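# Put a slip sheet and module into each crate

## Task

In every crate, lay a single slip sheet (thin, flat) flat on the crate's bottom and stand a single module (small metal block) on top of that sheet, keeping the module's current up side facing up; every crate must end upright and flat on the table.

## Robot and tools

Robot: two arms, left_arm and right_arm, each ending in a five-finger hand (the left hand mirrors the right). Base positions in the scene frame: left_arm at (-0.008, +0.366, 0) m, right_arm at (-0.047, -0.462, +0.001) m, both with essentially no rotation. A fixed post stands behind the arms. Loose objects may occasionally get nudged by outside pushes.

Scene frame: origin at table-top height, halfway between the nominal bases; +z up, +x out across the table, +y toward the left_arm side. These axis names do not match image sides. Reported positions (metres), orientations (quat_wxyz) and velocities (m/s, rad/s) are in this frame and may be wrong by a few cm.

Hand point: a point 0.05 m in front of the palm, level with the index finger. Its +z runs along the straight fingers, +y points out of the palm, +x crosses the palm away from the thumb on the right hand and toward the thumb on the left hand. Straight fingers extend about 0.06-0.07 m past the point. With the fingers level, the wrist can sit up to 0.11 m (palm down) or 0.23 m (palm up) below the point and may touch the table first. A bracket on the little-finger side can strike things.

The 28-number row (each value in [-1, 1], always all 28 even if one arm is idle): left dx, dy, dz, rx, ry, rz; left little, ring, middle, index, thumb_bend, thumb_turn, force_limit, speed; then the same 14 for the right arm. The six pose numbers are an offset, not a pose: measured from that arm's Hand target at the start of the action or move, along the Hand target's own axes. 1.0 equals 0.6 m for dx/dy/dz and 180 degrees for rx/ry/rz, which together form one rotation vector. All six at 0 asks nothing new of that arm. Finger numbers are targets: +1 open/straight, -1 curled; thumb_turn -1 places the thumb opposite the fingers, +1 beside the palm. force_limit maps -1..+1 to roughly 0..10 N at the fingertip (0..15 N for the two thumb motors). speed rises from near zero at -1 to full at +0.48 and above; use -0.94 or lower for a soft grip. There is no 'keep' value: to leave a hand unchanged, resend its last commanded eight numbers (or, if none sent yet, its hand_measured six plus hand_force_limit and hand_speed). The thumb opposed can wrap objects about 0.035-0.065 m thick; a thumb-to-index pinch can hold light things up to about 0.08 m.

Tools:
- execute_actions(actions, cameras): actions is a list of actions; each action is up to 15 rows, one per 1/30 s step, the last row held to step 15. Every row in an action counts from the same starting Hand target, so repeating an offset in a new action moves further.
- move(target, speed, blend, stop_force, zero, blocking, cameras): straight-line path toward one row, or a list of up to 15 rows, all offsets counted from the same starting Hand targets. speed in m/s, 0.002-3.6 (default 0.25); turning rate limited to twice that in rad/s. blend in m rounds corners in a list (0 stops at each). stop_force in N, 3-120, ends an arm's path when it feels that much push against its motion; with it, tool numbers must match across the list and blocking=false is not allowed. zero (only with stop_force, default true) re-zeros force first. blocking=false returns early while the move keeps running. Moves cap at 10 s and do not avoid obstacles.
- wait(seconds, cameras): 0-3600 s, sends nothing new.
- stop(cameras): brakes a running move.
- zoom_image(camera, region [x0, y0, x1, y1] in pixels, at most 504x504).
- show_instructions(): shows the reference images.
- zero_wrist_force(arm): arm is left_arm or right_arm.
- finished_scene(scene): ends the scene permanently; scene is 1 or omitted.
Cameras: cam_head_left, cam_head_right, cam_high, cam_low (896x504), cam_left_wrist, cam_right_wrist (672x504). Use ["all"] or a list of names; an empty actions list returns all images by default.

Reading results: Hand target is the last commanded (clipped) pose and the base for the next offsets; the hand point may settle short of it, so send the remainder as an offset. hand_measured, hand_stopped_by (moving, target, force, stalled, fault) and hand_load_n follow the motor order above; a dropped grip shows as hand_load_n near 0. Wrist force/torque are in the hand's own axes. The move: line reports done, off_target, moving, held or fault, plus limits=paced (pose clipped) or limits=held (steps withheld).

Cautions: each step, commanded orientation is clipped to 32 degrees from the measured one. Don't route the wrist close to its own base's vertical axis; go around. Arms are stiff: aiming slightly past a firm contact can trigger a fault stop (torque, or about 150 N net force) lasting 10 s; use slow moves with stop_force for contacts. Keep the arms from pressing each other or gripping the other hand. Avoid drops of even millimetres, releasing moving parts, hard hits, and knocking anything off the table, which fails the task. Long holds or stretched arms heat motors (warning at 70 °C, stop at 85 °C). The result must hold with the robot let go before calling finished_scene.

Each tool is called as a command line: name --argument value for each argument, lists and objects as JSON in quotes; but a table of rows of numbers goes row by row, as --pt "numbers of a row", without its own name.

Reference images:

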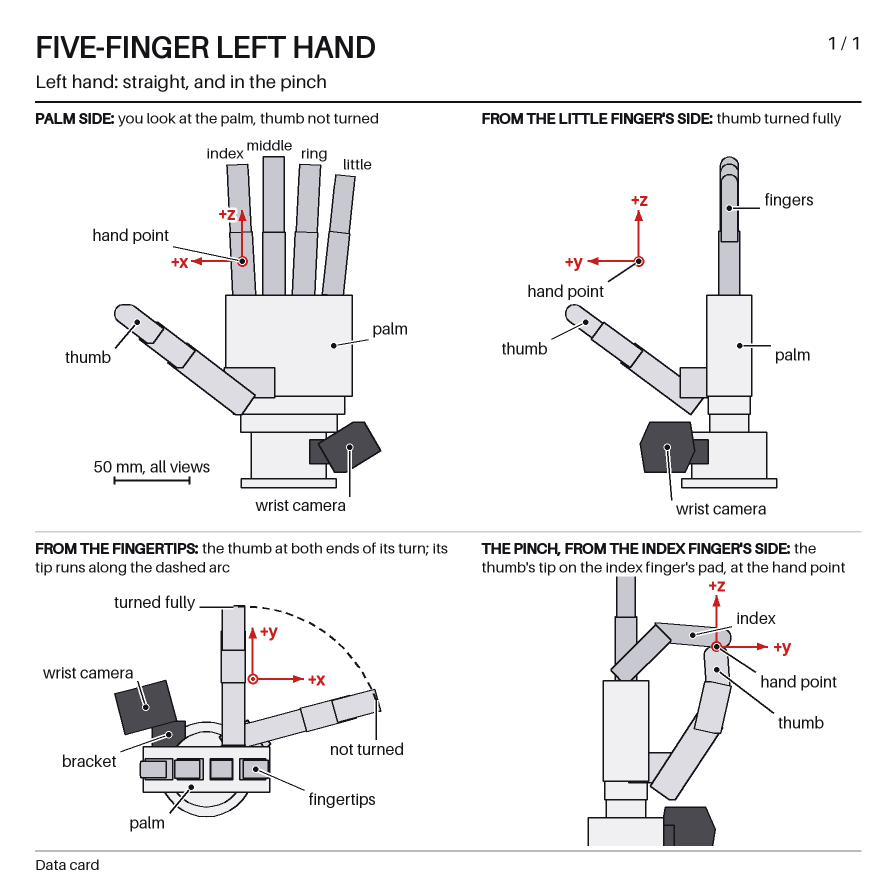

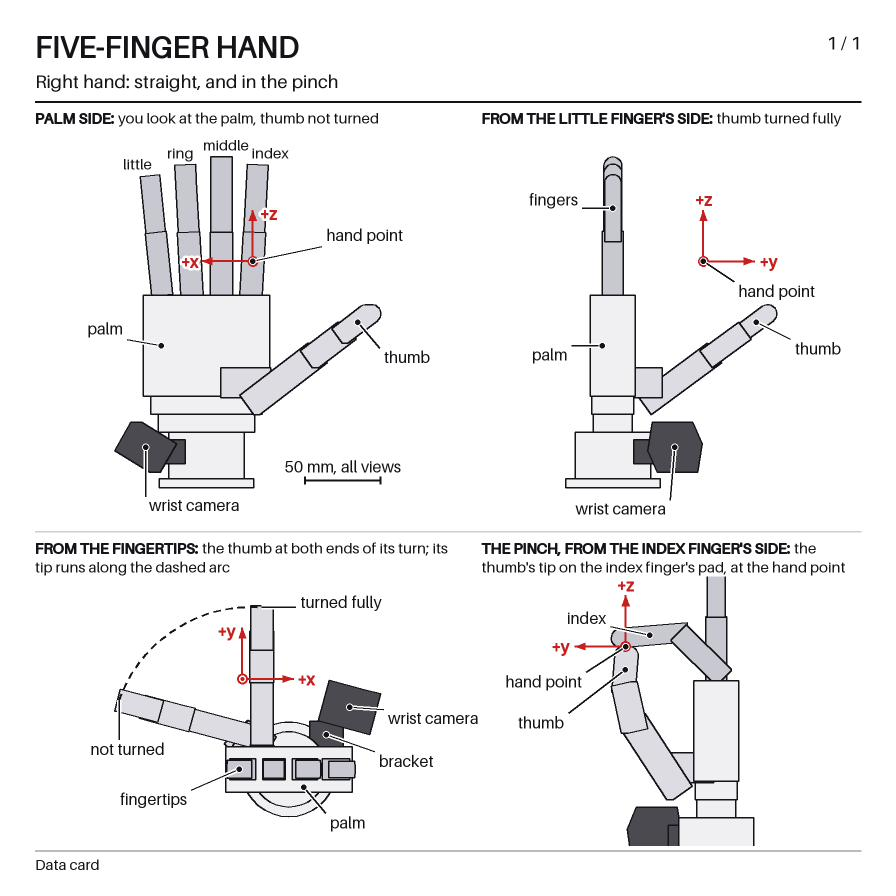

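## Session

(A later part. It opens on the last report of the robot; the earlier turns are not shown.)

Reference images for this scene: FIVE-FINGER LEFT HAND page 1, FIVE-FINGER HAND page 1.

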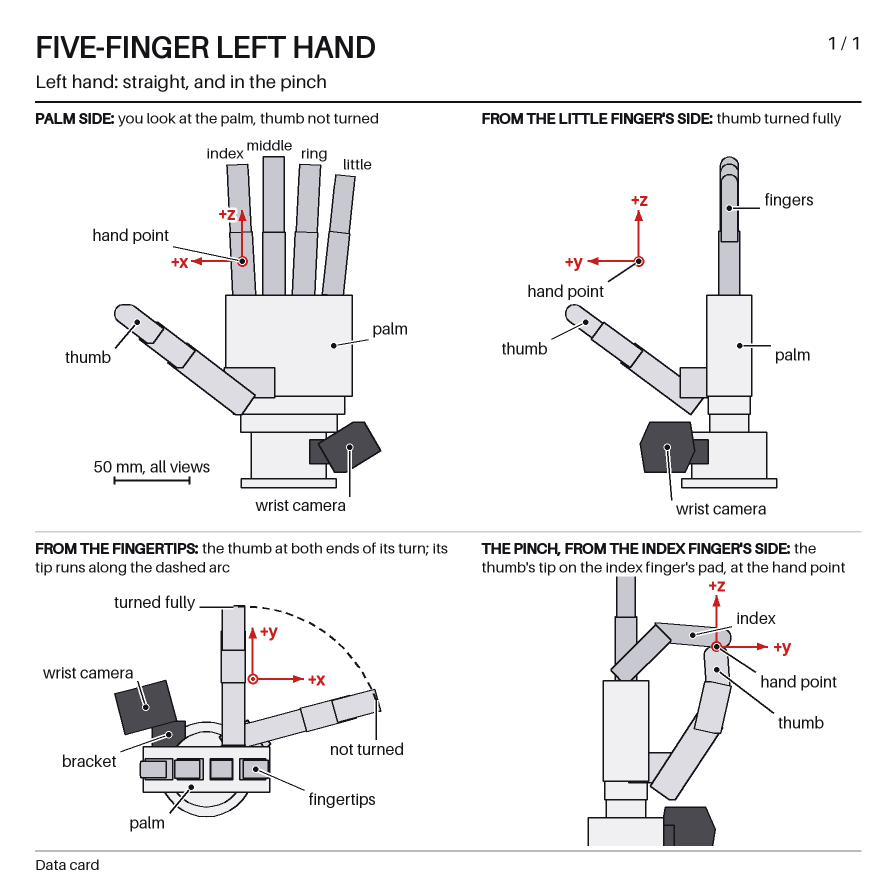

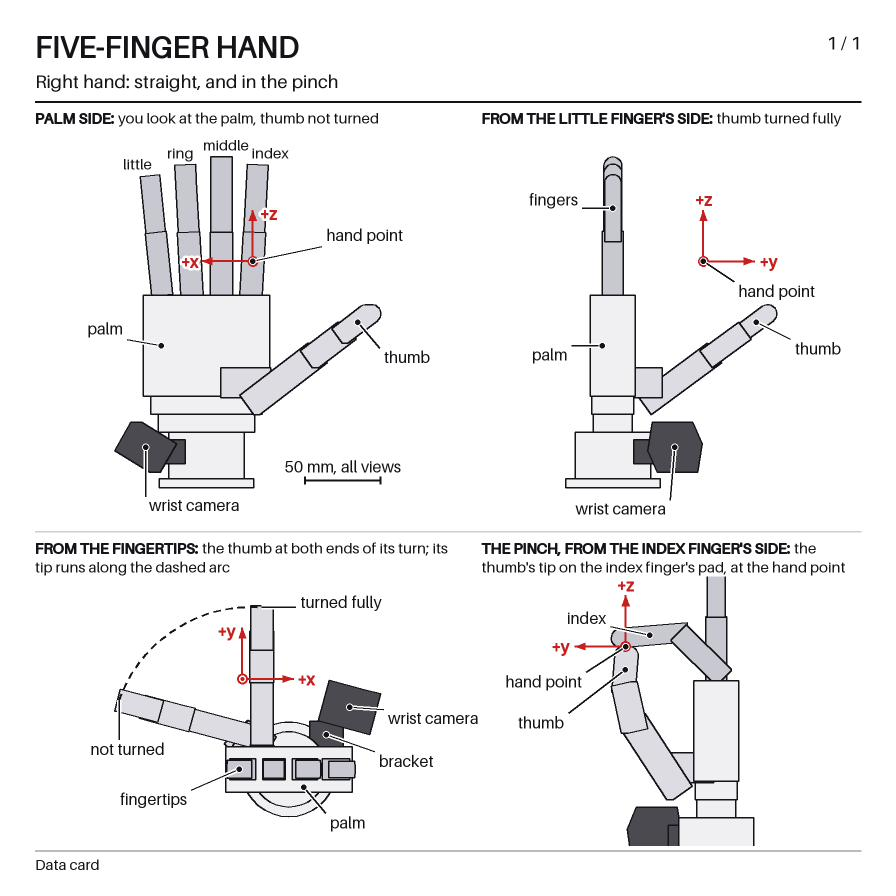

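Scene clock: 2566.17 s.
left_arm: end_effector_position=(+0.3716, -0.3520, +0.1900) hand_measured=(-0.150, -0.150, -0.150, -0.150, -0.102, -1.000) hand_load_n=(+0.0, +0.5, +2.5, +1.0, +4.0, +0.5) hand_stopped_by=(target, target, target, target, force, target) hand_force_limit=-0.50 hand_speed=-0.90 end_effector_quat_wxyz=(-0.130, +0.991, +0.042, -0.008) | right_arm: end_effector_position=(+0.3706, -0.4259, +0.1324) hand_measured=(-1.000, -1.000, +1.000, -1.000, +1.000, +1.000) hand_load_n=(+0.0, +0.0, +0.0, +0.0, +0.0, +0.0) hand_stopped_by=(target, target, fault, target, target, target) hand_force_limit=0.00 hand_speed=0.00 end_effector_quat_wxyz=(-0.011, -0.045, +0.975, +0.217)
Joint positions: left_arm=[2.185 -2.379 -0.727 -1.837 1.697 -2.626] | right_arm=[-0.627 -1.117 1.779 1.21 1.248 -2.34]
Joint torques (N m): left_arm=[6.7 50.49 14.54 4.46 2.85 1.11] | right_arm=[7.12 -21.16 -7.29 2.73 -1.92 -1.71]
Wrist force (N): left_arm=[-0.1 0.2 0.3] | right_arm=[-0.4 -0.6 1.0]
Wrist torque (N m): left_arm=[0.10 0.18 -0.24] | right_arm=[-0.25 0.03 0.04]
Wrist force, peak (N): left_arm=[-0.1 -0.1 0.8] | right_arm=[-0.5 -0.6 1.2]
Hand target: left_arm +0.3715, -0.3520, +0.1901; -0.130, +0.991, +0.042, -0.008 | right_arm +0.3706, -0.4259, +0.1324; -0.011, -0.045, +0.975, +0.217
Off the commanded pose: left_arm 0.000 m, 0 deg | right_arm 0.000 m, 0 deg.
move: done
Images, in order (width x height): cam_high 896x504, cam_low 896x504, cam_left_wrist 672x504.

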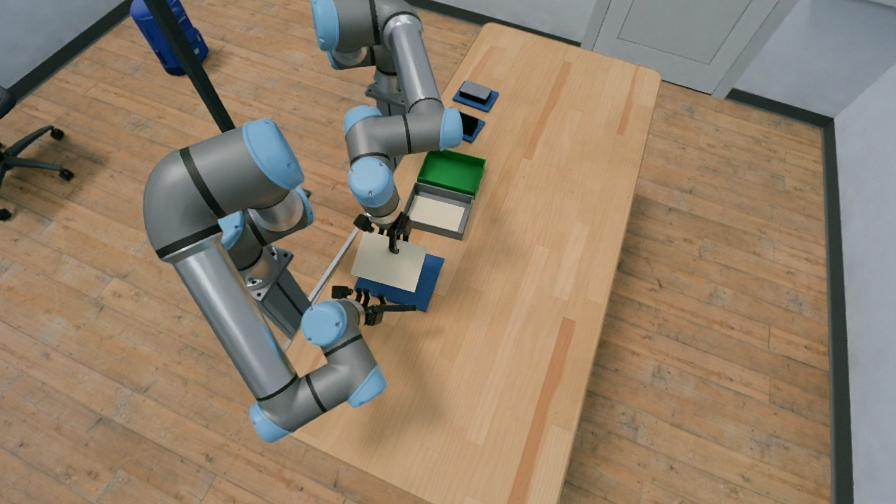

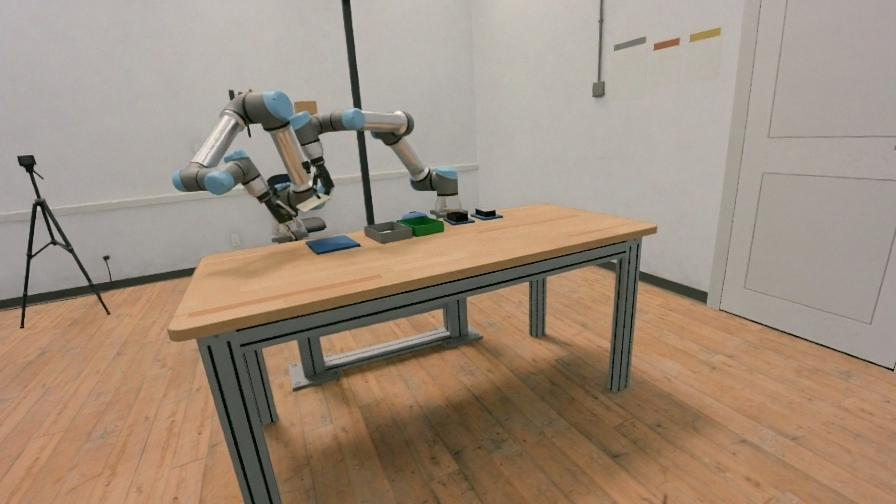

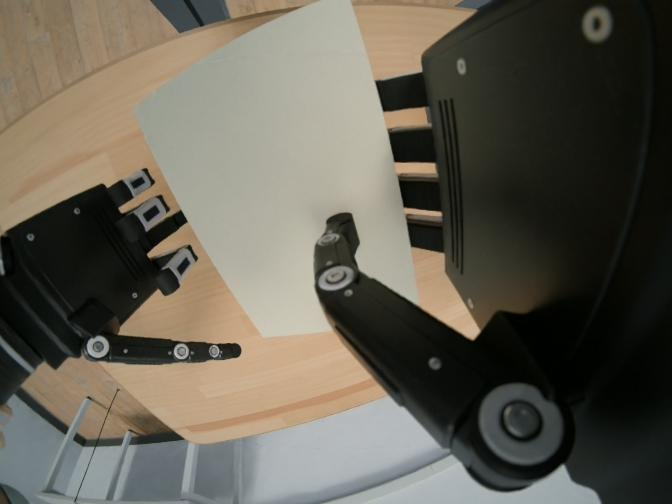

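move --target '[0.0019,-0.8586,-0.1668,0,0,0,-0.15,-0.15,-0.15,-0.15,-0.6,-1,-0.5,-0.9,0,0,0,0,0,0,-1,-1,1,-1,1,1,0,0]' --speed 0.15

move --target '[0,0,0,0,0,0,-0.15,-0.15,-0.15,-0.15,-0.6,-1,-0.5,-0.9,0.0336,0.4986,-0.1682,0,0,0,-1,-1,1,-1,1,1,0,0]' --speed 0.15 --cameras '["cam_right_wrist","cam_high","cam_left_wrist"]'

zoom_image --camera "cam_high" --region '[395, 140, 495, 245]'

Scene clock: 2637.80 s.
left_arm: end_effector_position=(+0.3336, +0.1181, +0.4201) hand_measured=(-0.150, -0.150, -0.150, -0.150, -0.102, -1.000) hand_load_n=(+0.0, +0.0, +2.5, +0.5, +4.0, +0.5) hand_stopped_by=(target, target, target, target, force, target) hand_force_limit=-0.50 hand_speed=-0.90 end_effector_quat_wxyz=(-0.130, +0.991, +0.042, -0.008) | right_arm: end_effector_position=(+0.3706, -0.4259, +0.1324) hand_measured=(-1.000, -1.000, +1.000, -1.000, +1.000, +1.000) hand_load_n=(+0.0, +0.0, +0.0, +0.0, +0.0, +0.0) hand_stopped_by=(target, target, fault, target, target, target) hand_force_limit=0.00 hand_speed=0.00 end_effector_quat_wxyz=(-0.011, -0.045, +0.975, +0.217)
Joint positions: left_arm=[2.788 -1.351 -1.501 -1.979 1.805 -2.022] | right_arm=[-0.627 -1.117 1.779 1.21 1.248 -2.34]
Joint torques (N m): left_arm=[7.05 21.29 36.22 3.36 -1.67 1.97] | right_arm=[6.74 -22.01 -6.75 2.91 -1.97 -1.69]
Wrist force (N): left_arm=[0.0 0.1 -0.1] | right_arm=[-0.6 -0.7 1.2]
Wrist torque (N m): left_arm=[0.07 0.16 -0.03] | right_arm=[-0.27 0.05 0.03]
Wrist force, peak (N): left_arm=[-0.3 1.7 0.7] | right_arm=[-0.5 -0.7 1.2]
Hand target: left_arm +0.3336, +0.1181, +0.4201; -0.130, +0.991, +0.042, -0.008 | right_arm +0.3706, -0.4259, +0.1324; -0.011, -0.045, +0.975, +0.217
Off the commanded pose: left_arm 0.000 m, 0 deg | right_arm 0.000 m, 0 deg.
move: done

Scene clock: 2640.40 s.
left_arm: end_effector_position=(+0.3335, +0.1181, +0.4201) hand_measured=(-0.150, -0.150, -0.150, -0.150, -0.102, -1.000) hand_load_n=(-0.5, +0.5, +2.5, +1.0, +3.5, +0.5) hand_stopped_by=(target, target, target, target, force, target) hand_force_limit=-0.50 hand_speed=-0.90 end_effector_quat_wxyz=(-0.130, +0.991, +0.042, -0.008) | right_arm: end_effector_position=(+0.3298, -0.2005, +0.3506) hand_measured=(-1.000, -1.000, +1.000, -1.000, +1.000, +1.000) hand_load_n=(+0.5, +0.0, +0.0, +0.0, +0.0, +0.0) hand_stopped_by=(target, target, fault, target, target, target) hand_force_limit=0.00 hand_speed=0.00 end_effector_quat_wxyz=(-0.011, -0.045, +0.975, +0.217)
Joint positions: left_arm=[2.788 -1.351 -1.501 -1.979 1.805 -2.022] | right_arm=[-0.098 -1.43 1.536 1.556 1.142 -1.781]
Joint torques (N m): left_arm=[5.95 18.44 36.02 0.41 -1.61 1.92] | right_arm=[7.41 -14.12 -24.5 2.45 1.06 1.91]
Wrist force (N): left_arm=[-0.1 0.0 -0.2] | right_arm=[0.1 0.0 1.4]
Wrist torque (N m): left_arm=[0.06 0.17 -0.06] | right_arm=[-0.23 -0.09 0.17]
Wrist force, peak (N): left_arm=[0.0 0.3 -0.4] | right_arm=[-0.5 -2.0 1.6]
Hand target: left_arm +0.3336, +0.1181, +0.4201; -0.130, +0.991, +0.042, -0.008 | right_arm +0.3298, -0.2005, +0.3507; -0.011, -0.045, +0.975, +0.217
Off the commanded pose: left_arm 0.000 m, 0 deg | right_arm 0.000 m, 0 deg.
move: done
Images, in order (width x height): cam_high 896x504, cam_left_wrist 672x504, cam_right_wrist 672x504.

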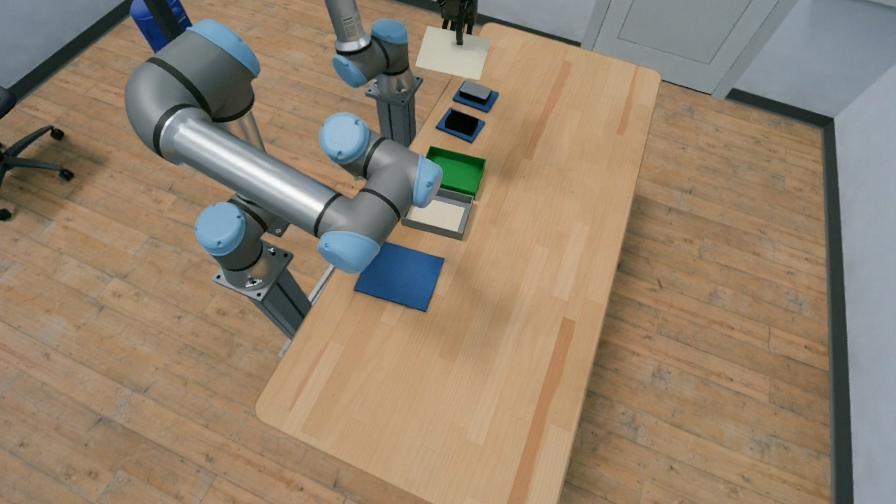

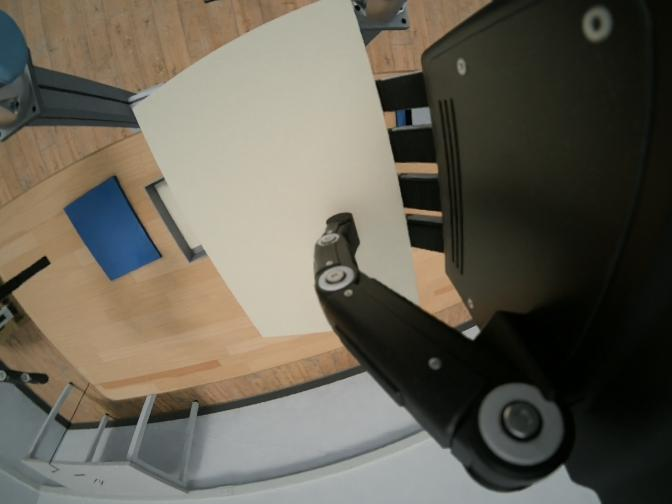

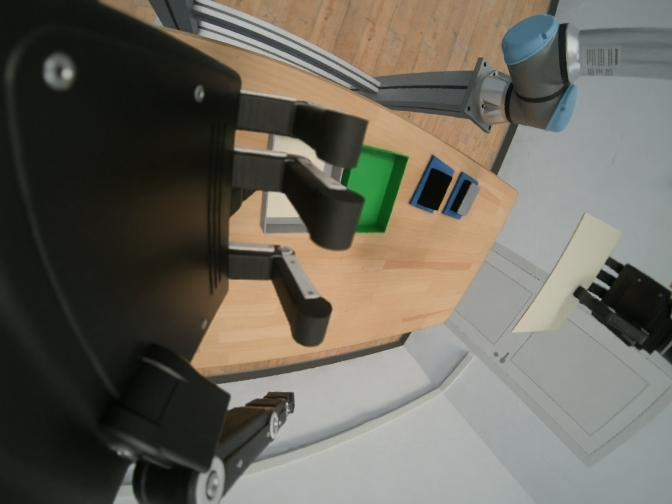

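Scaled by 4.800 from the camera's image (finer frame: 1280x720).

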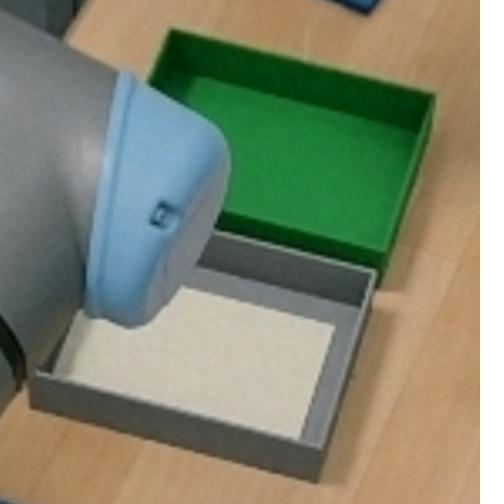

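zoom_image --camera "cam_right_wrist" --region '[240, 120, 520, 260]'

zoom_image --camera "cam_high" --region '[420, 140, 495, 210]'

Scaled by 1.800 from the camera's image (finer frame: 960x720).

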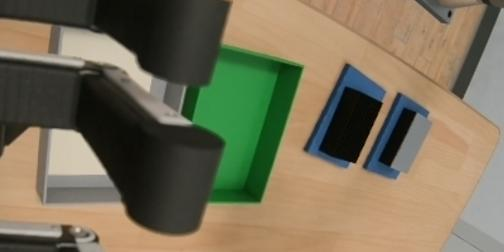

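Scaled by 6.720 from the camera's image (finer frame: 1280x720).

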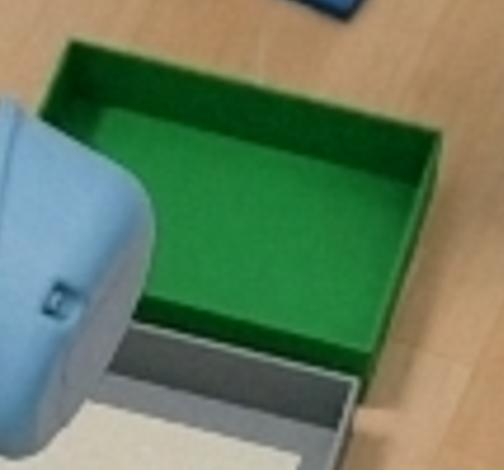

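move --target '[0,0,0,0,0,0,-0.15,-0.15,-0.15,-0.15,-0.6,-1,-0.5,-0.9,-0.0336,-0.4986,0.1682,0,0,0,-1,-1,1,-1,1,1,0,0]' --speed 0.2

move --target '[0.0538,0.2018,0.4465,0.0556,0,0,-0.15,-0.15,-0.15,-0.15,-0.6,-1,-0.5,-0.9,0,0,0,0,0,0,-1,-1,1,-1,1,1,0,0]' --speed 0.12 --cameras '["cam_high","cam_left_wrist"]'

zoom_image --camera "cam_high" --region '[395, 120, 495, 245]'

Scene clock: 2751.60 s.
left_arm: end_effector_position=(+0.3335, +0.1181, +0.4201) hand_measured=(-0.150, -0.150, -0.150, -0.150, -0.102, -1.000) hand_load_n=(+0.5, +0.5, +3.0, +0.5, +4.0, +0.5) hand_stopped_by=(target, target, target, target, force, target) hand_force_limit=-0.50 hand_speed=-0.90 end_effector_quat_wxyz=(-0.130, +0.991, +0.042, -0.008) | right_arm: end_effector_position=(+0.3706, -0.4258, +0.1325) hand_measured=(-1.000, -1.000, +1.000, -1.000, +1.000, +1.000) hand_load_n=(+0.5, +0.0, +0.0, +0.0, +0.0, +0.0) hand_stopped_by=(target, target, fault, target, target, target) hand_force_limit=0.00 hand_speed=0.00 end_effector_quat_wxyz=(-0.011, -0.045, +0.975, +0.217)
Joint positions: left_arm=[2.788 -1.351 -1.501 -1.979 1.805 -2.022] | right_arm=[-0.627 -1.117 1.779 1.21 1.248 -2.34]
Joint torques (N m): left_arm=[7.23 19.7 36.54 0.6 -0.96 1.85] | right_arm=[-6.43 -19.03 -6.68 2.31 -1.73 -0.78]
Wrist force (N): left_arm=[0.0 0.2 -0.1] | right_arm=[-0.3 -0.6 0.8]
Wrist torque (N m): left_arm=[0.07 0.16 -0.07] | right_arm=[-0.23 0.02 0.05]
Wrist force, peak (N): left_arm=[-0.2 0.2 -0.4] | right_arm=[-0.5 -2.5 1.6]
Hand target: left_arm +0.3336, +0.1181, +0.4201; -0.130, +0.991, +0.042, -0.008 | right_arm +0.3706, -0.4259, +0.1324; -0.011, -0.045, +0.975, +0.217
Off the commanded pose: left_arm 0.000 m, 0 deg | right_arm 0.000 m, 0 deg.
move: done

Scene clock: 2754.50 s.
left_arm: end_effector_position=(+0.3680, +0.0734, +0.1299) hand_measured=(-0.150, -0.150, -0.150, -0.150, -0.102, -1.000) hand_load_n=(+0.5, +0.0, +2.5, +1.0, +4.0, +0.5) hand_stopped_by=(target, target, target, target, force, target) hand_force_limit=-0.50 hand_speed=-0.90 end_effector_quat_wxyz=(-0.216, +0.975, +0.041, -0.012) | right_arm: end_effector_position=(+0.3706, -0.4259, +0.1324) hand_measured=(-1.000, -1.000, +1.000, -1.000, +1.000, +1.000) hand_load_n=(+0.0, +0.0, +0.0, +0.0, +0.0, +0.0) hand_stopped_by=(target, target, fault, target, target, target) hand_force_limit=0.00 hand_speed=0.00 end_effector_quat_wxyz=(-0.011, -0.045, +0.975, +0.217)
Joint positions: left_arm=[2.636 -1.639 -1.975 -1.356 1.927 -2.207] | right_arm=[-0.627 -1.117 1.779 1.21 1.248 -2.34]
Joint torques (N m): left_arm=[7.26 16.52 33.96 1.73 -1.58 2.01] | right_arm=[-7.37 -21.55 -6.14 1.71 -0.32 -2.07]
Wrist force (N): left_arm=[-0.2 0.7 -0.3] | right_arm=[-0.5 -0.6 1.2]
Wrist torque (N m): left_arm=[0.15 0.17 -0.19] | right_arm=[-0.25 0.03 0.05]
Wrist force, peak (N): left_arm=[-0.2 1.5 0.7] | right_arm=[-0.7 -0.6 1.2]
Hand target: left_arm +0.3681, +0.0734, +0.1298; -0.216, +0.975, +0.041, -0.012 | right_arm +0.3706, -0.4259, +0.1324; -0.011, -0.045, +0.975, +0.217
Off the commanded pose: left_arm 0.000 m, 0 deg | right_arm 0.000 m, 0 deg.
move: done

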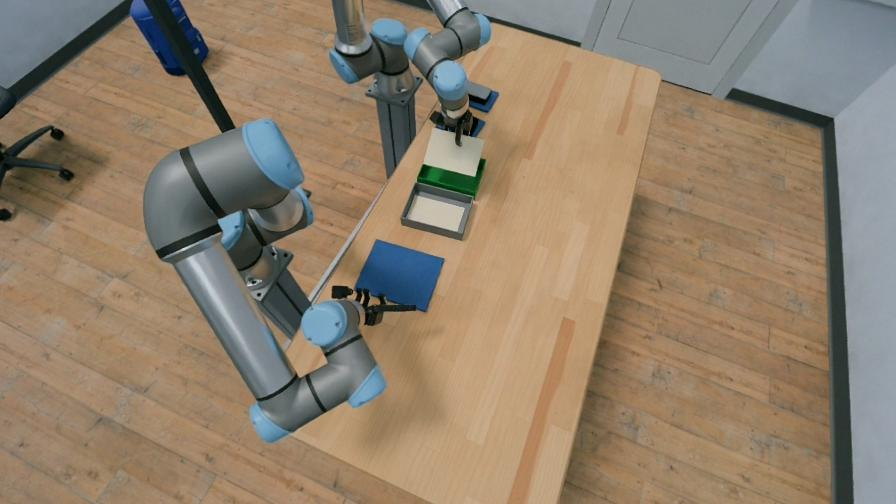

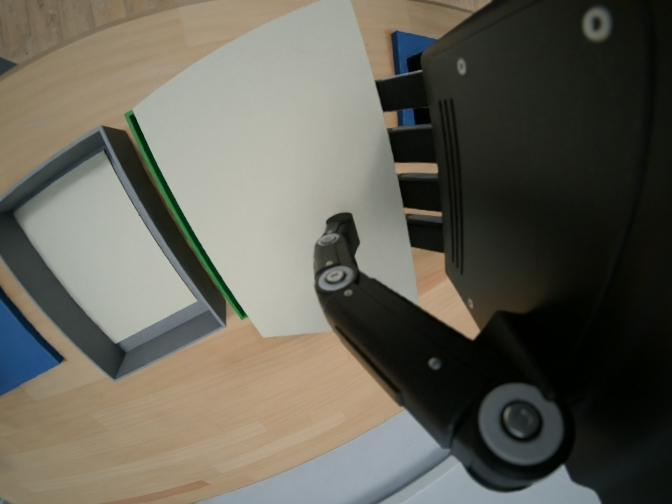

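Scaled by 4.032 from the camera's image (finer frame: 1280x720).

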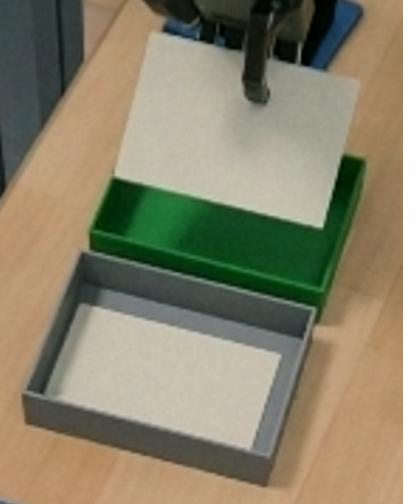

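zoom_image --camera "cam_high" --region '[412, 130, 492, 200]'

Scaled by 6.300 from the camera's image (finer frame: 1280x720).

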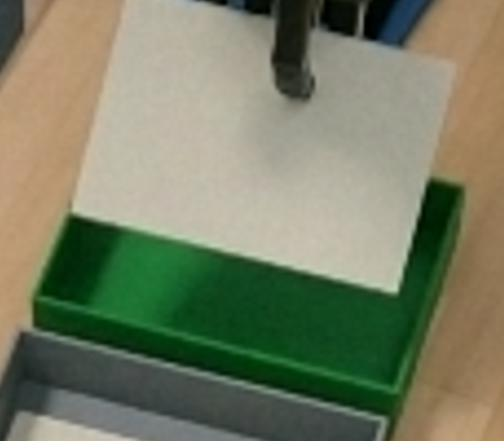

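zoom_image --camera "cam_left_wrist" --region '[0, 80, 300, 390]'

Scaled by 1.626 from the camera's image (finer frame: 960x720).

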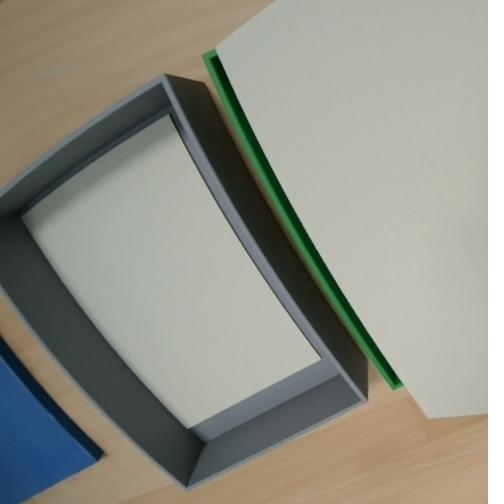

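move --target '[-0.0058,0.054,0.0483,0,0,0,-0.15,-0.15,-0.15,-0.15,-0.6,-1,-0.5,-0.9,0,0,0,0,0,0,-1,-1,1,-1,1,1,0,0]' --speed 0.05 --cameras '["cam_high","cam_left_wrist"]'

zoom_image --camera "cam_high" --region '[412, 130, 492, 200]'

zoom_image --camera "cam_left_wrist" --region '[0, 80, 300, 390]'

Scene clock: 2867.17 s.
left_arm: end_effector_position=(+0.3657, +0.0560, +0.0898) hand_measured=(-0.150, -0.150, -0.150, -0.150, -0.102, -1.000) hand_load_n=(+0.0, +0.5, +2.5, +1.0, +4.0, +0.5) hand_stopped_by=(target, target, target, target, force, target) hand_force_limit=-0.50 hand_speed=-0.90 end_effector_quat_wxyz=(-0.216, +0.975, +0.041, -0.012) end_effector_velocity=(-0.001, +0.000, +0.000) end_effector_angular_velocity=(+0.001, +0.003, -0.003) | right_arm: end_effector_position=(+0.3706, -0.4259, +0.1324) hand_measured=(-1.000, -1.000, +1.000, -1.000, +1.000, +1.000) hand_load_n=(+0.0, +0.5, +0.0, +0.0, +0.0, +0.0) hand_stopped_by=(target, target, fault, target, target, target) hand_force_limit=0.00 hand_speed=0.00 end_effector_quat_wxyz=(-0.011, -0.045, +0.975, +0.217)
Joint positions: left_arm=[2.602 -1.715 -2.004 -1.264 1.918 -2.241] | right_arm=[-0.627 -1.117 1.779 1.21 1.248 -2.34]
Joint velocities: left_arm=[0 0.001 0.001 -0.005 0 0.003] | right_arm=[within noise]
Joint torques (N m): left_arm=[8.29 32.31 32.23 -1.01 0.76 2.06] | right_arm=[-7.27 -21.06 -5.91 1.61 1.03 -2.13]
Wrist force (N): left_arm=[-0.2 0.7 -0.3] | right_arm=[-0.6 -0.4 1.0]
Wrist torque (N m): left_arm=[0.16 0.17 -0.13] | right_arm=[-0.21 0.07 0.04]
Wrist force, peak (N): left_arm=[-0.3 1.4 0.1] | right_arm=[-0.5 -0.7 1.2]
Hand target: left_arm +0.3659, +0.0560, +0.0899; -0.216, +0.975, +0.041, -0.012 | right_arm +0.3706, -0.4259, +0.1324; -0.011, -0.045, +0.975, +0.217
Off the commanded pose: left_arm 0.000 m, 0 deg | right_arm 0.000 m, 0 deg.
move: done

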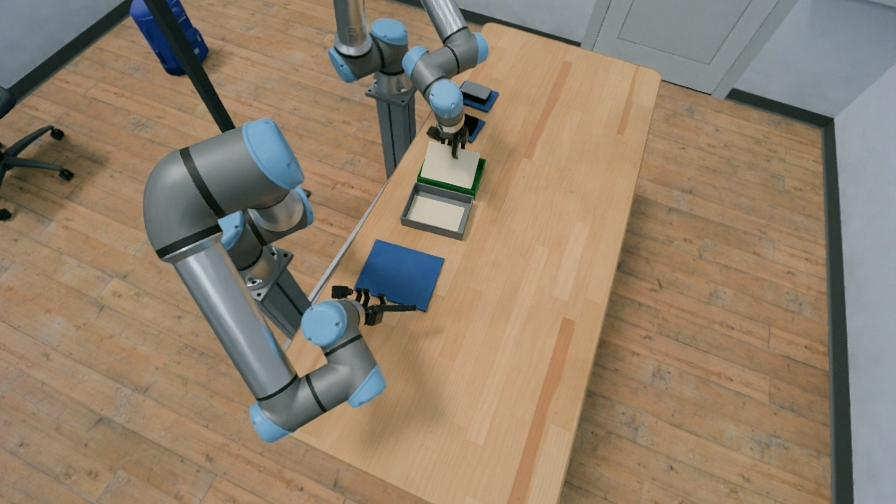

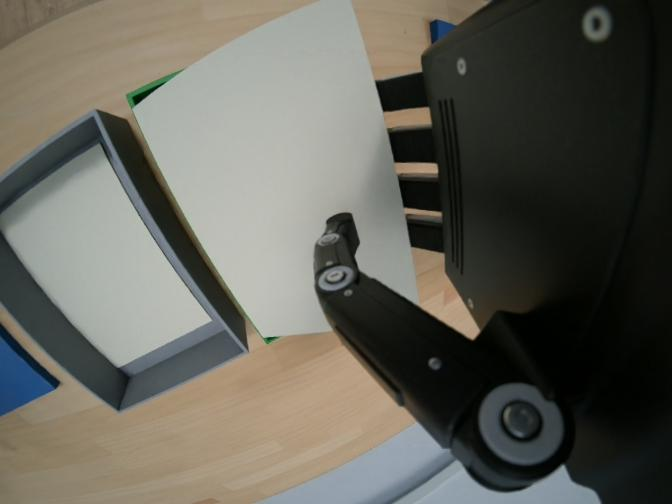

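Scaled by 6.300 from the camera's image (finer frame: 1280x720).

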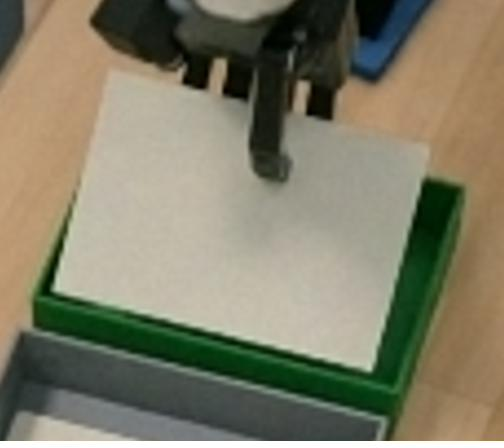

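Scaled by 1.626 from the camera's image (finer frame: 960x720).

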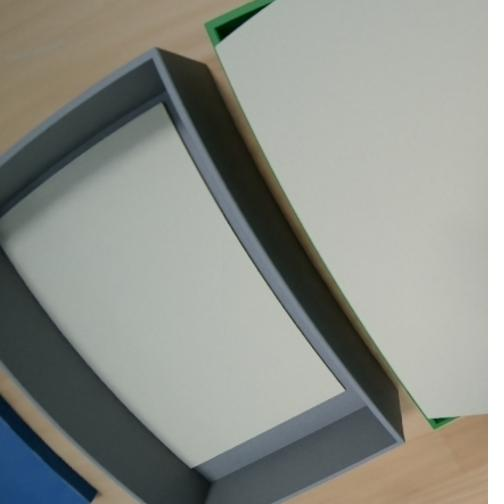

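move --pt "0.0031 -0.0046 0.0021 0 0 0 -0.15 -0.15 -0.15 -0.15 -0.6 -1 -0.5 -0.9 0 0 0 0 0 0 -1 -1 1 -1 1 1 0 0" --pt "0.0031 0.0165 0.0474 0 0 0 -0.15 -0.15 -0.15 -0.15 -0.6 -1 -0.5 -0.9 0 0 0 0 0 0 -1 -1 1 -1 1 1 0 0" --speed 0.02 --cameras '["cam_high","cam_left_wrist"]'

zoom_image --camera "cam_high" --region '[412, 130, 492, 200]'

zoom_image --camera "cam_left_wrist" --region '[0, 80, 300, 390]'

Scene clock: 2906.97 s.
left_arm: end_effector_position=(+0.3673, +0.0592, +0.0598) hand_measured=(-0.150, -0.150, -0.150, -0.150, -0.102, -1.000) hand_load_n=(+0.0, +0.5, +2.5, +1.0, +3.5, +0.5) hand_stopped_by=(target, target, target, target, force, target) hand_force_limit=-0.50 hand_speed=-0.90 end_effector_quat_wxyz=(-0.216, +0.975, +0.041, -0.012) | right_arm: end_effector_position=(+0.3706, -0.4259, +0.1324) hand_measured=(-1.000, -1.000, +1.000, -1.000, +1.000, +1.000) hand_load_n=(+0.0, +0.0, +0.0, +0.0, +0.0, +0.0) hand_stopped_by=(target, target, fault, target, target, target) hand_force_limit=0.00 hand_speed=0.00 end_effector_quat_wxyz=(-0.011, -0.045, +0.975, +0.217)
Joint positions: left_arm=[2.609 -1.758 -2.046 -1.176 1.92 -2.234] | right_arm=[-0.627 -1.117 1.779 1.21 1.248 -2.34]
Joint torques (N m): left_arm=[-8.6 33.85 28.35 -0.72 -1.45 -1.16] | right_arm=[-8.41 -21.05 -6.71 1.62 1.01 -2.32]
Wrist force (N): left_arm=[-0.2 0.7 -0.3] | right_arm=[-0.4 -0.4 1.1]
Wrist torque (N m): left_arm=[0.16 0.17 -0.12] | right_arm=[-0.21 0.03 0.06]
Wrist force, peak (N): left_arm=[-0.2 1.1 -0.4] | right_arm=[-0.5 -0.6 1.3]
Hand target: left_arm +0.3673, +0.0592, +0.0599; -0.216, +0.975, +0.041, -0.012 | right_arm +0.3706, -0.4259, +0.1324; -0.011, -0.045, +0.975, +0.217
Off the commanded pose: left_arm 0.000 m, 0 deg | right_arm 0.000 m, 0 deg.
move: done

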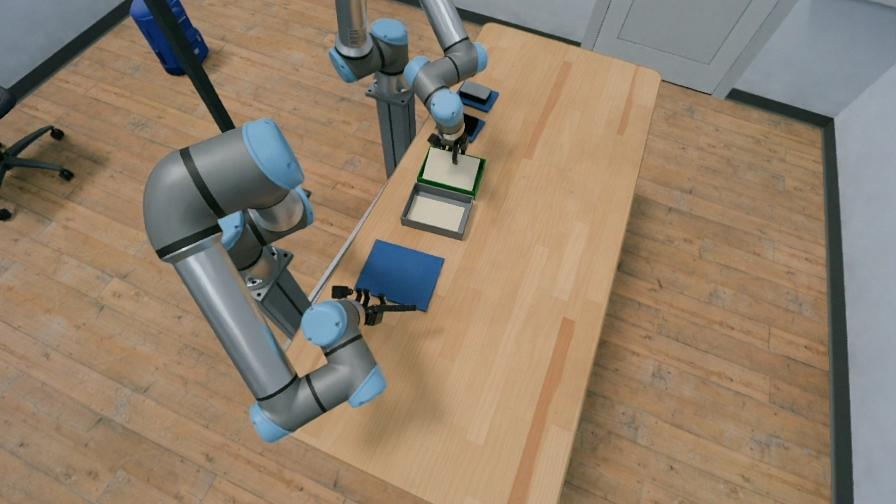

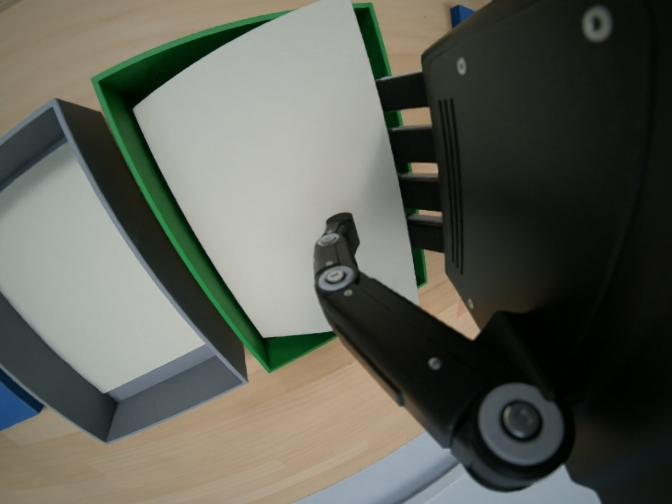

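Scaled by 6.300 from the camera's image (finer frame: 1280x720).

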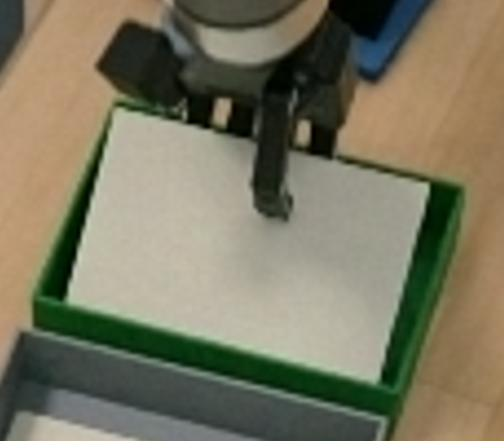

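Scaled by 1.626 from the camera's image (finer frame: 960x720).

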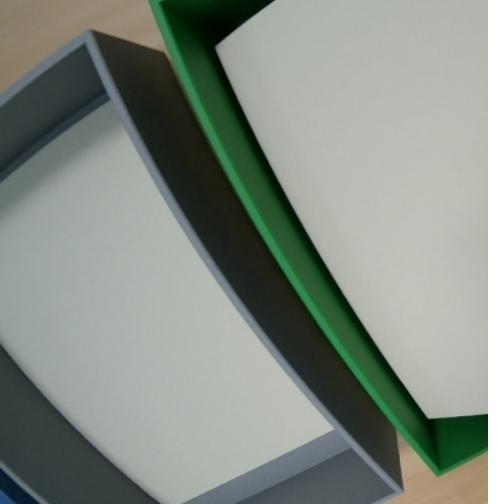

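move --target '[0,0.0120,0.0257,0,0,0,-0.15,-0.15,-0.15,-0.15,-0.6,-1,-0.5,-0.9,0,0,0,0,0,0,-1,-1,1,-1,1,1,0,0]' --speed 0.01 --stop_force 3 --cameras '["cam_high","cam_left_wrist"]'

zoom_image --camera "cam_high" --region '[412, 130, 492, 200]'

zoom_image --camera "cam_left_wrist" --region '[0, 0, 440, 440]'

Scene clock: 2918.87 s.
left_arm: end_effector_position=(+0.3672, +0.0592, +0.0429) hand_measured=(-0.150, -0.150, -0.150, -0.150, -0.102, -1.000) hand_load_n=(+0.0, +0.0, +0.5, +1.5, +2.5, +0.0) hand_stopped_by=(target, target, target, target, force, target) hand_force_limit=-0.50 hand_speed=-0.90 end_effector_quat_wxyz=(-0.216, +0.975, +0.041, -0.012) | right_arm: end_effector_position=(+0.3706, -0.4259, +0.1324) hand_measured=(-1.000, -1.000, +1.000, -1.000, +1.000, +1.000) hand_load_n=(+0.0, +0.0, +0.0, +0.0, +0.0, -0.5) hand_stopped_by=(target, target, fault, target, target, target) hand_force_limit=0.00 hand_speed=0.00 end_effector_quat_wxyz=(-0.011, -0.045, +0.975, +0.217)
Joint positions: left_arm=[2.609 -1.787 -2.066 -1.128 1.92 -2.234] | right_arm=[-0.627 -1.117 1.779 1.21 1.248 -2.34]
Joint torques (N m): left_arm=[-8.92 32.79 29.47 -0.89 -1.18 -0.81] | right_arm=[-7.95 -22.14 -6.73 1.72 1.07 -2.12]
Wrist force (N): left_arm=[-0.3 0.3 -1.9] | right_arm=[-0.7 -0.5 0.8]
Wrist torque (N m): left_arm=[0.13 0.13 -0.10] | right_arm=[-0.22 0.07 0.04]
Wrist force, peak (N): left_arm=[0.1 0.2 -2.1] | right_arm=[-0.6 -0.6 1.3]
Hand target: left_arm +0.3672, +0.0592, +0.0429; -0.216, +0.975, +0.041, -0.012 | right_arm +0.3706, -0.4259, +0.1324; -0.011, -0.045, +0.975, +0.217
Off the commanded pose: left_arm 0.000 m, 0 deg | right_arm 0.000 m, 0 deg.
move: done

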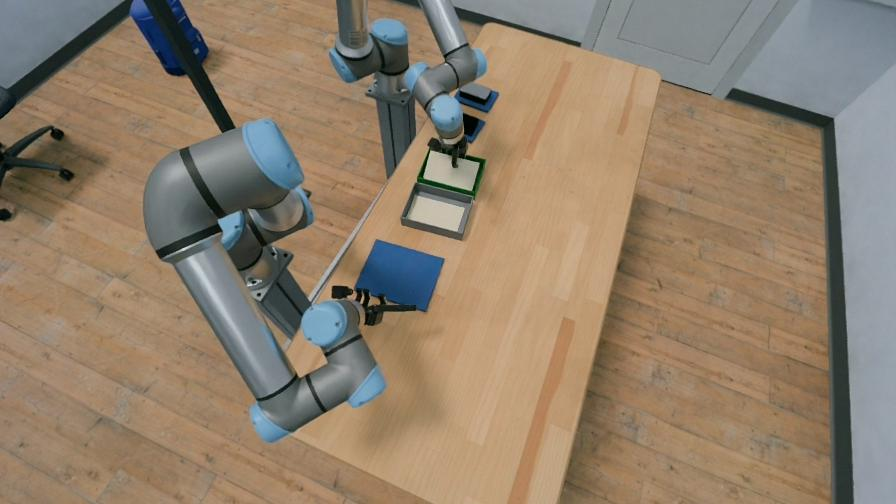

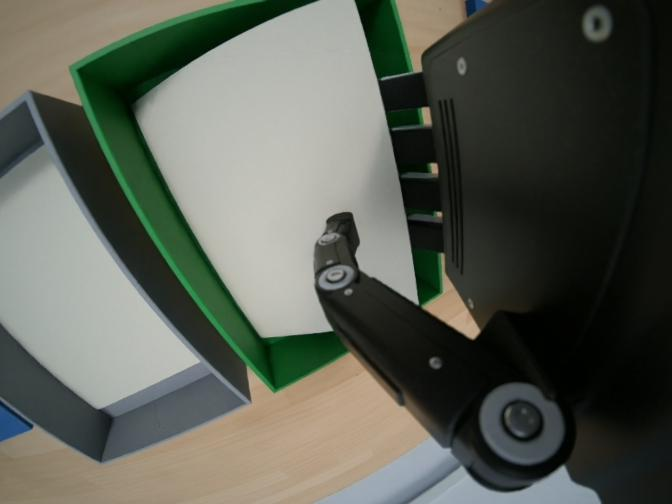

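Scaled by 6.300 from the camera's image (finer frame: 1280x720).

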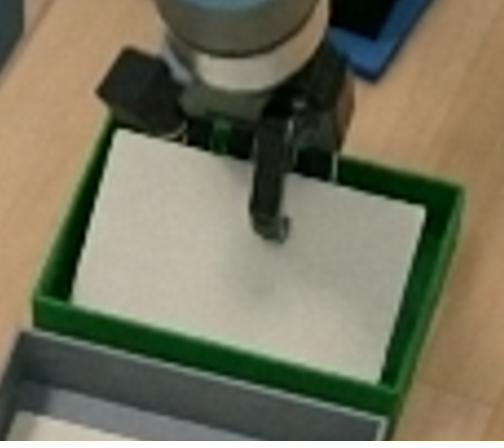

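Scaled by 1.145 from the camera's image (finer frame: 960x720).

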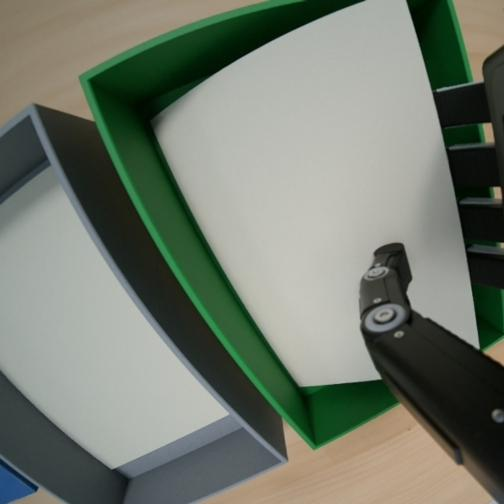

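move --target '[0,0,0,0,0,0,-0.15,-0.15,-0.15,-0.15,1,-1,-0.5,-0.8,0,0,0,0,0,0,-1,-1,1,-1,1,1,0,0]' --speed 0.02 --cameras '["cam_high","cam_left_wrist"]'

zoom_image --camera "cam_high" --region '[412, 130, 492, 200]'

Scene clock: 3003.60 s.
left_arm: end_effector_position=(+0.3672, +0.0592, +0.0429) hand_measured=(-0.150, -0.150, -0.150, -0.150, +1.000, -1.000) hand_load_n=(+0.0, +0.0, +0.0, +0.0, +0.0, +0.0) hand_stopped_by=(target, target, target, target, target, target) hand_force_limit=-0.50 hand_speed=-0.80 end_effector_quat_wxyz=(-0.216, +0.975, +0.041, -0.012) | right_arm: end_effector_position=(+0.3706, -0.4259, +0.1324) hand_measured=(-1.000, -1.000, +1.000, -1.000, +1.000, +1.000) hand_load_n=(+0.0, +0.0, +0.0, +0.0, +0.0, +0.0) hand_stopped_by=(target, target, fault, target, target, target) hand_force_limit=0.00 hand_speed=0.00 end_effector_quat_wxyz=(-0.011, -0.045, +0.975, +0.217)
Joint positions: left_arm=[2.609 -1.787 -2.066 -1.128 1.92 -2.234] | right_arm=[-0.627 -1.117 1.779 1.21 1.248 -2.34]
Joint torques (N m): left_arm=[-6.86 31.74 31.48 -0.51 -1.24 1.57] | right_arm=[-6.86 -22.28 -6.33 1.77 0.93 -1.95]
Wrist force (N): left_arm=[-0.3 0.5 -0.5] | right_arm=[-0.4 -0.4 1.0]
Wrist torque (N m): left_arm=[0.14 0.18 -0.10] | right_arm=[-0.22 0.03 0.06]
Wrist force, peak (N): left_arm=[-0.3 0.3 -2.0] | right_arm=[-0.5 -0.6 1.2]
Hand target: left_arm +0.3672, +0.0592, +0.0429; -0.216, +0.975, +0.041, -0.012 | right_arm +0.3706, -0.4259, +0.1324; -0.011, -0.045, +0.975, +0.217
Off the commanded pose: left_arm 0.000 m, 0 deg | right_arm 0.000 m, 0 deg.
move: done

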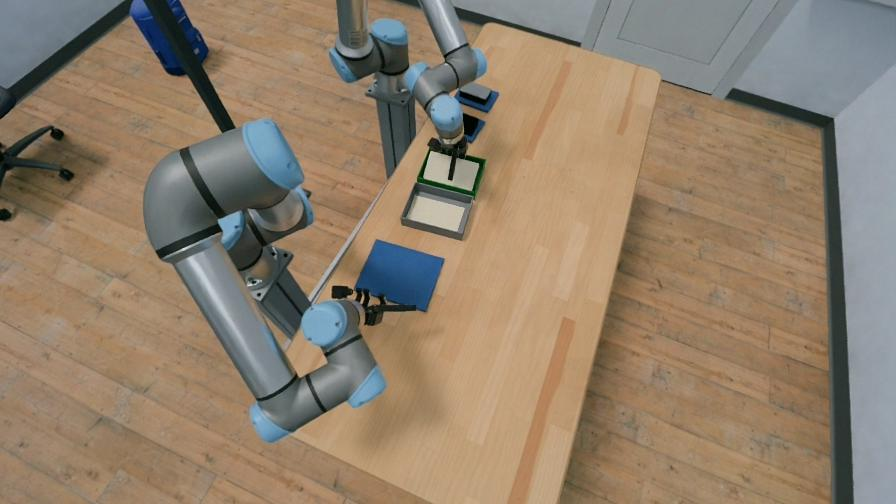

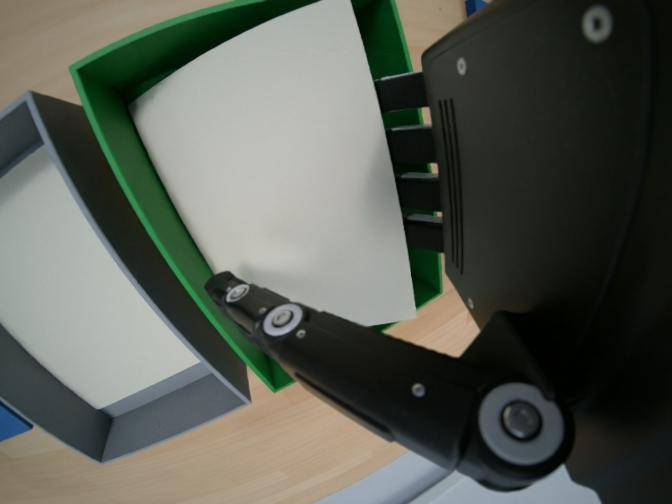

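Scaled by 6.300 from the camera's image (finer frame: 1280x720).

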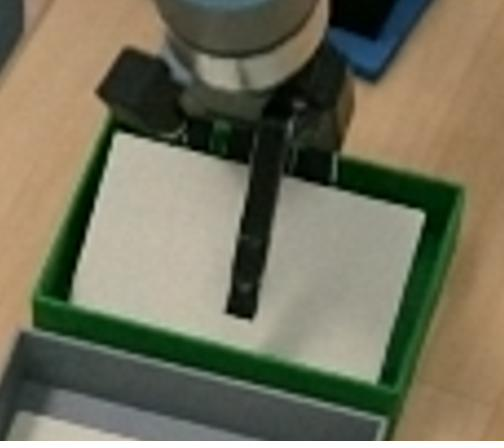

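move --target '[0,-0.004,-0.0165,-0.0167,-0.0009,-0.002,0,0,0,0,1,-1,-0.5,-0.91,0,0,0,0,0,0,-1,-1,1,-1,1,1,0,0]' --speed 0.015 --cameras '["cam_left_wrist"]'

Scene clock: 3015.40 s.
left_arm: end_effector_position=(+0.3674, +0.0572, +0.0529) hand_measured=(+0.000, +0.000, +0.000, +0.000, +1.000, -1.000) hand_load_n=(+0.0, +0.0, +0.0, +0.0, +0.0, +0.0) hand_stopped_by=(target, target, target, target, target, target) hand_force_limit=-0.50 hand_speed=-0.91 end_effector_quat_wxyz=(-0.190, +0.981, +0.045, -0.012) | right_arm: end_effector_position=(+0.3706, -0.4259, +0.1324) hand_measured=(-1.000, -1.000, +1.000, -1.000, +1.000, +1.000) hand_load_n=(+0.0, +0.0, +0.0, +0.0, +0.0, +0.0) hand_stopped_by=(target, target, fault, target, target, target) hand_force_limit=0.00 hand_speed=0.00 end_effector_quat_wxyz=(-0.011, -0.045, +0.975, +0.217)
Joint positions: left_arm=[2.629 -1.752 -2.081 -1.11 1.881 -2.21] | right_arm=[-0.627 -1.117 1.779 1.21 1.248 -2.34]
Joint torques (N m): left_arm=[-1.57 20.9 14.57 3.12 1.08 0.86] | right_arm=[-7.91 -22.4 -7.96 1.85 1.01 -2.21]
Wrist force (N): left_arm=[0.1 0.3 -0.5] | right_arm=[-0.5 -0.6 1.0]
Wrist torque (N m): left_arm=[0.09 0.11 -0.18] | right_arm=[-0.24 0.04 0.05]
Wrist force, peak (N): left_arm=[-0.1 0.6 -0.8] | right_arm=[-0.5 -0.5 1.3]
Hand target: left_arm +0.3674, +0.0572, +0.0529; -0.191, +0.981, +0.045, -0.012 | right_arm +0.3706, -0.4259, +0.1324; -0.011, -0.045, +0.975, +0.217
Off the commanded pose: left_arm 0.000 m, 0 deg | right_arm 0.000 m, 0 deg.
move: done

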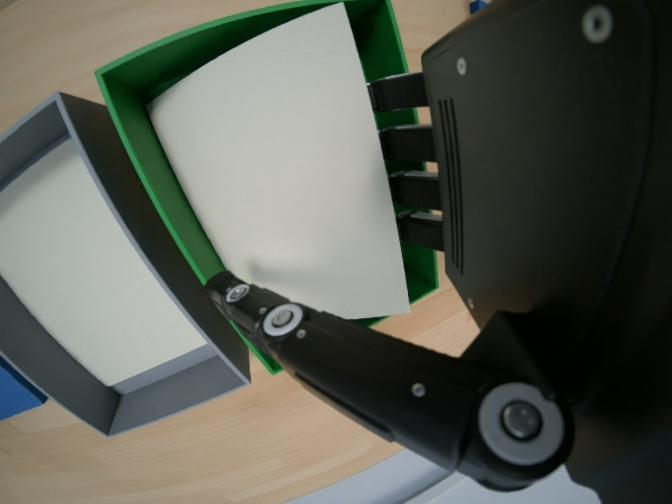

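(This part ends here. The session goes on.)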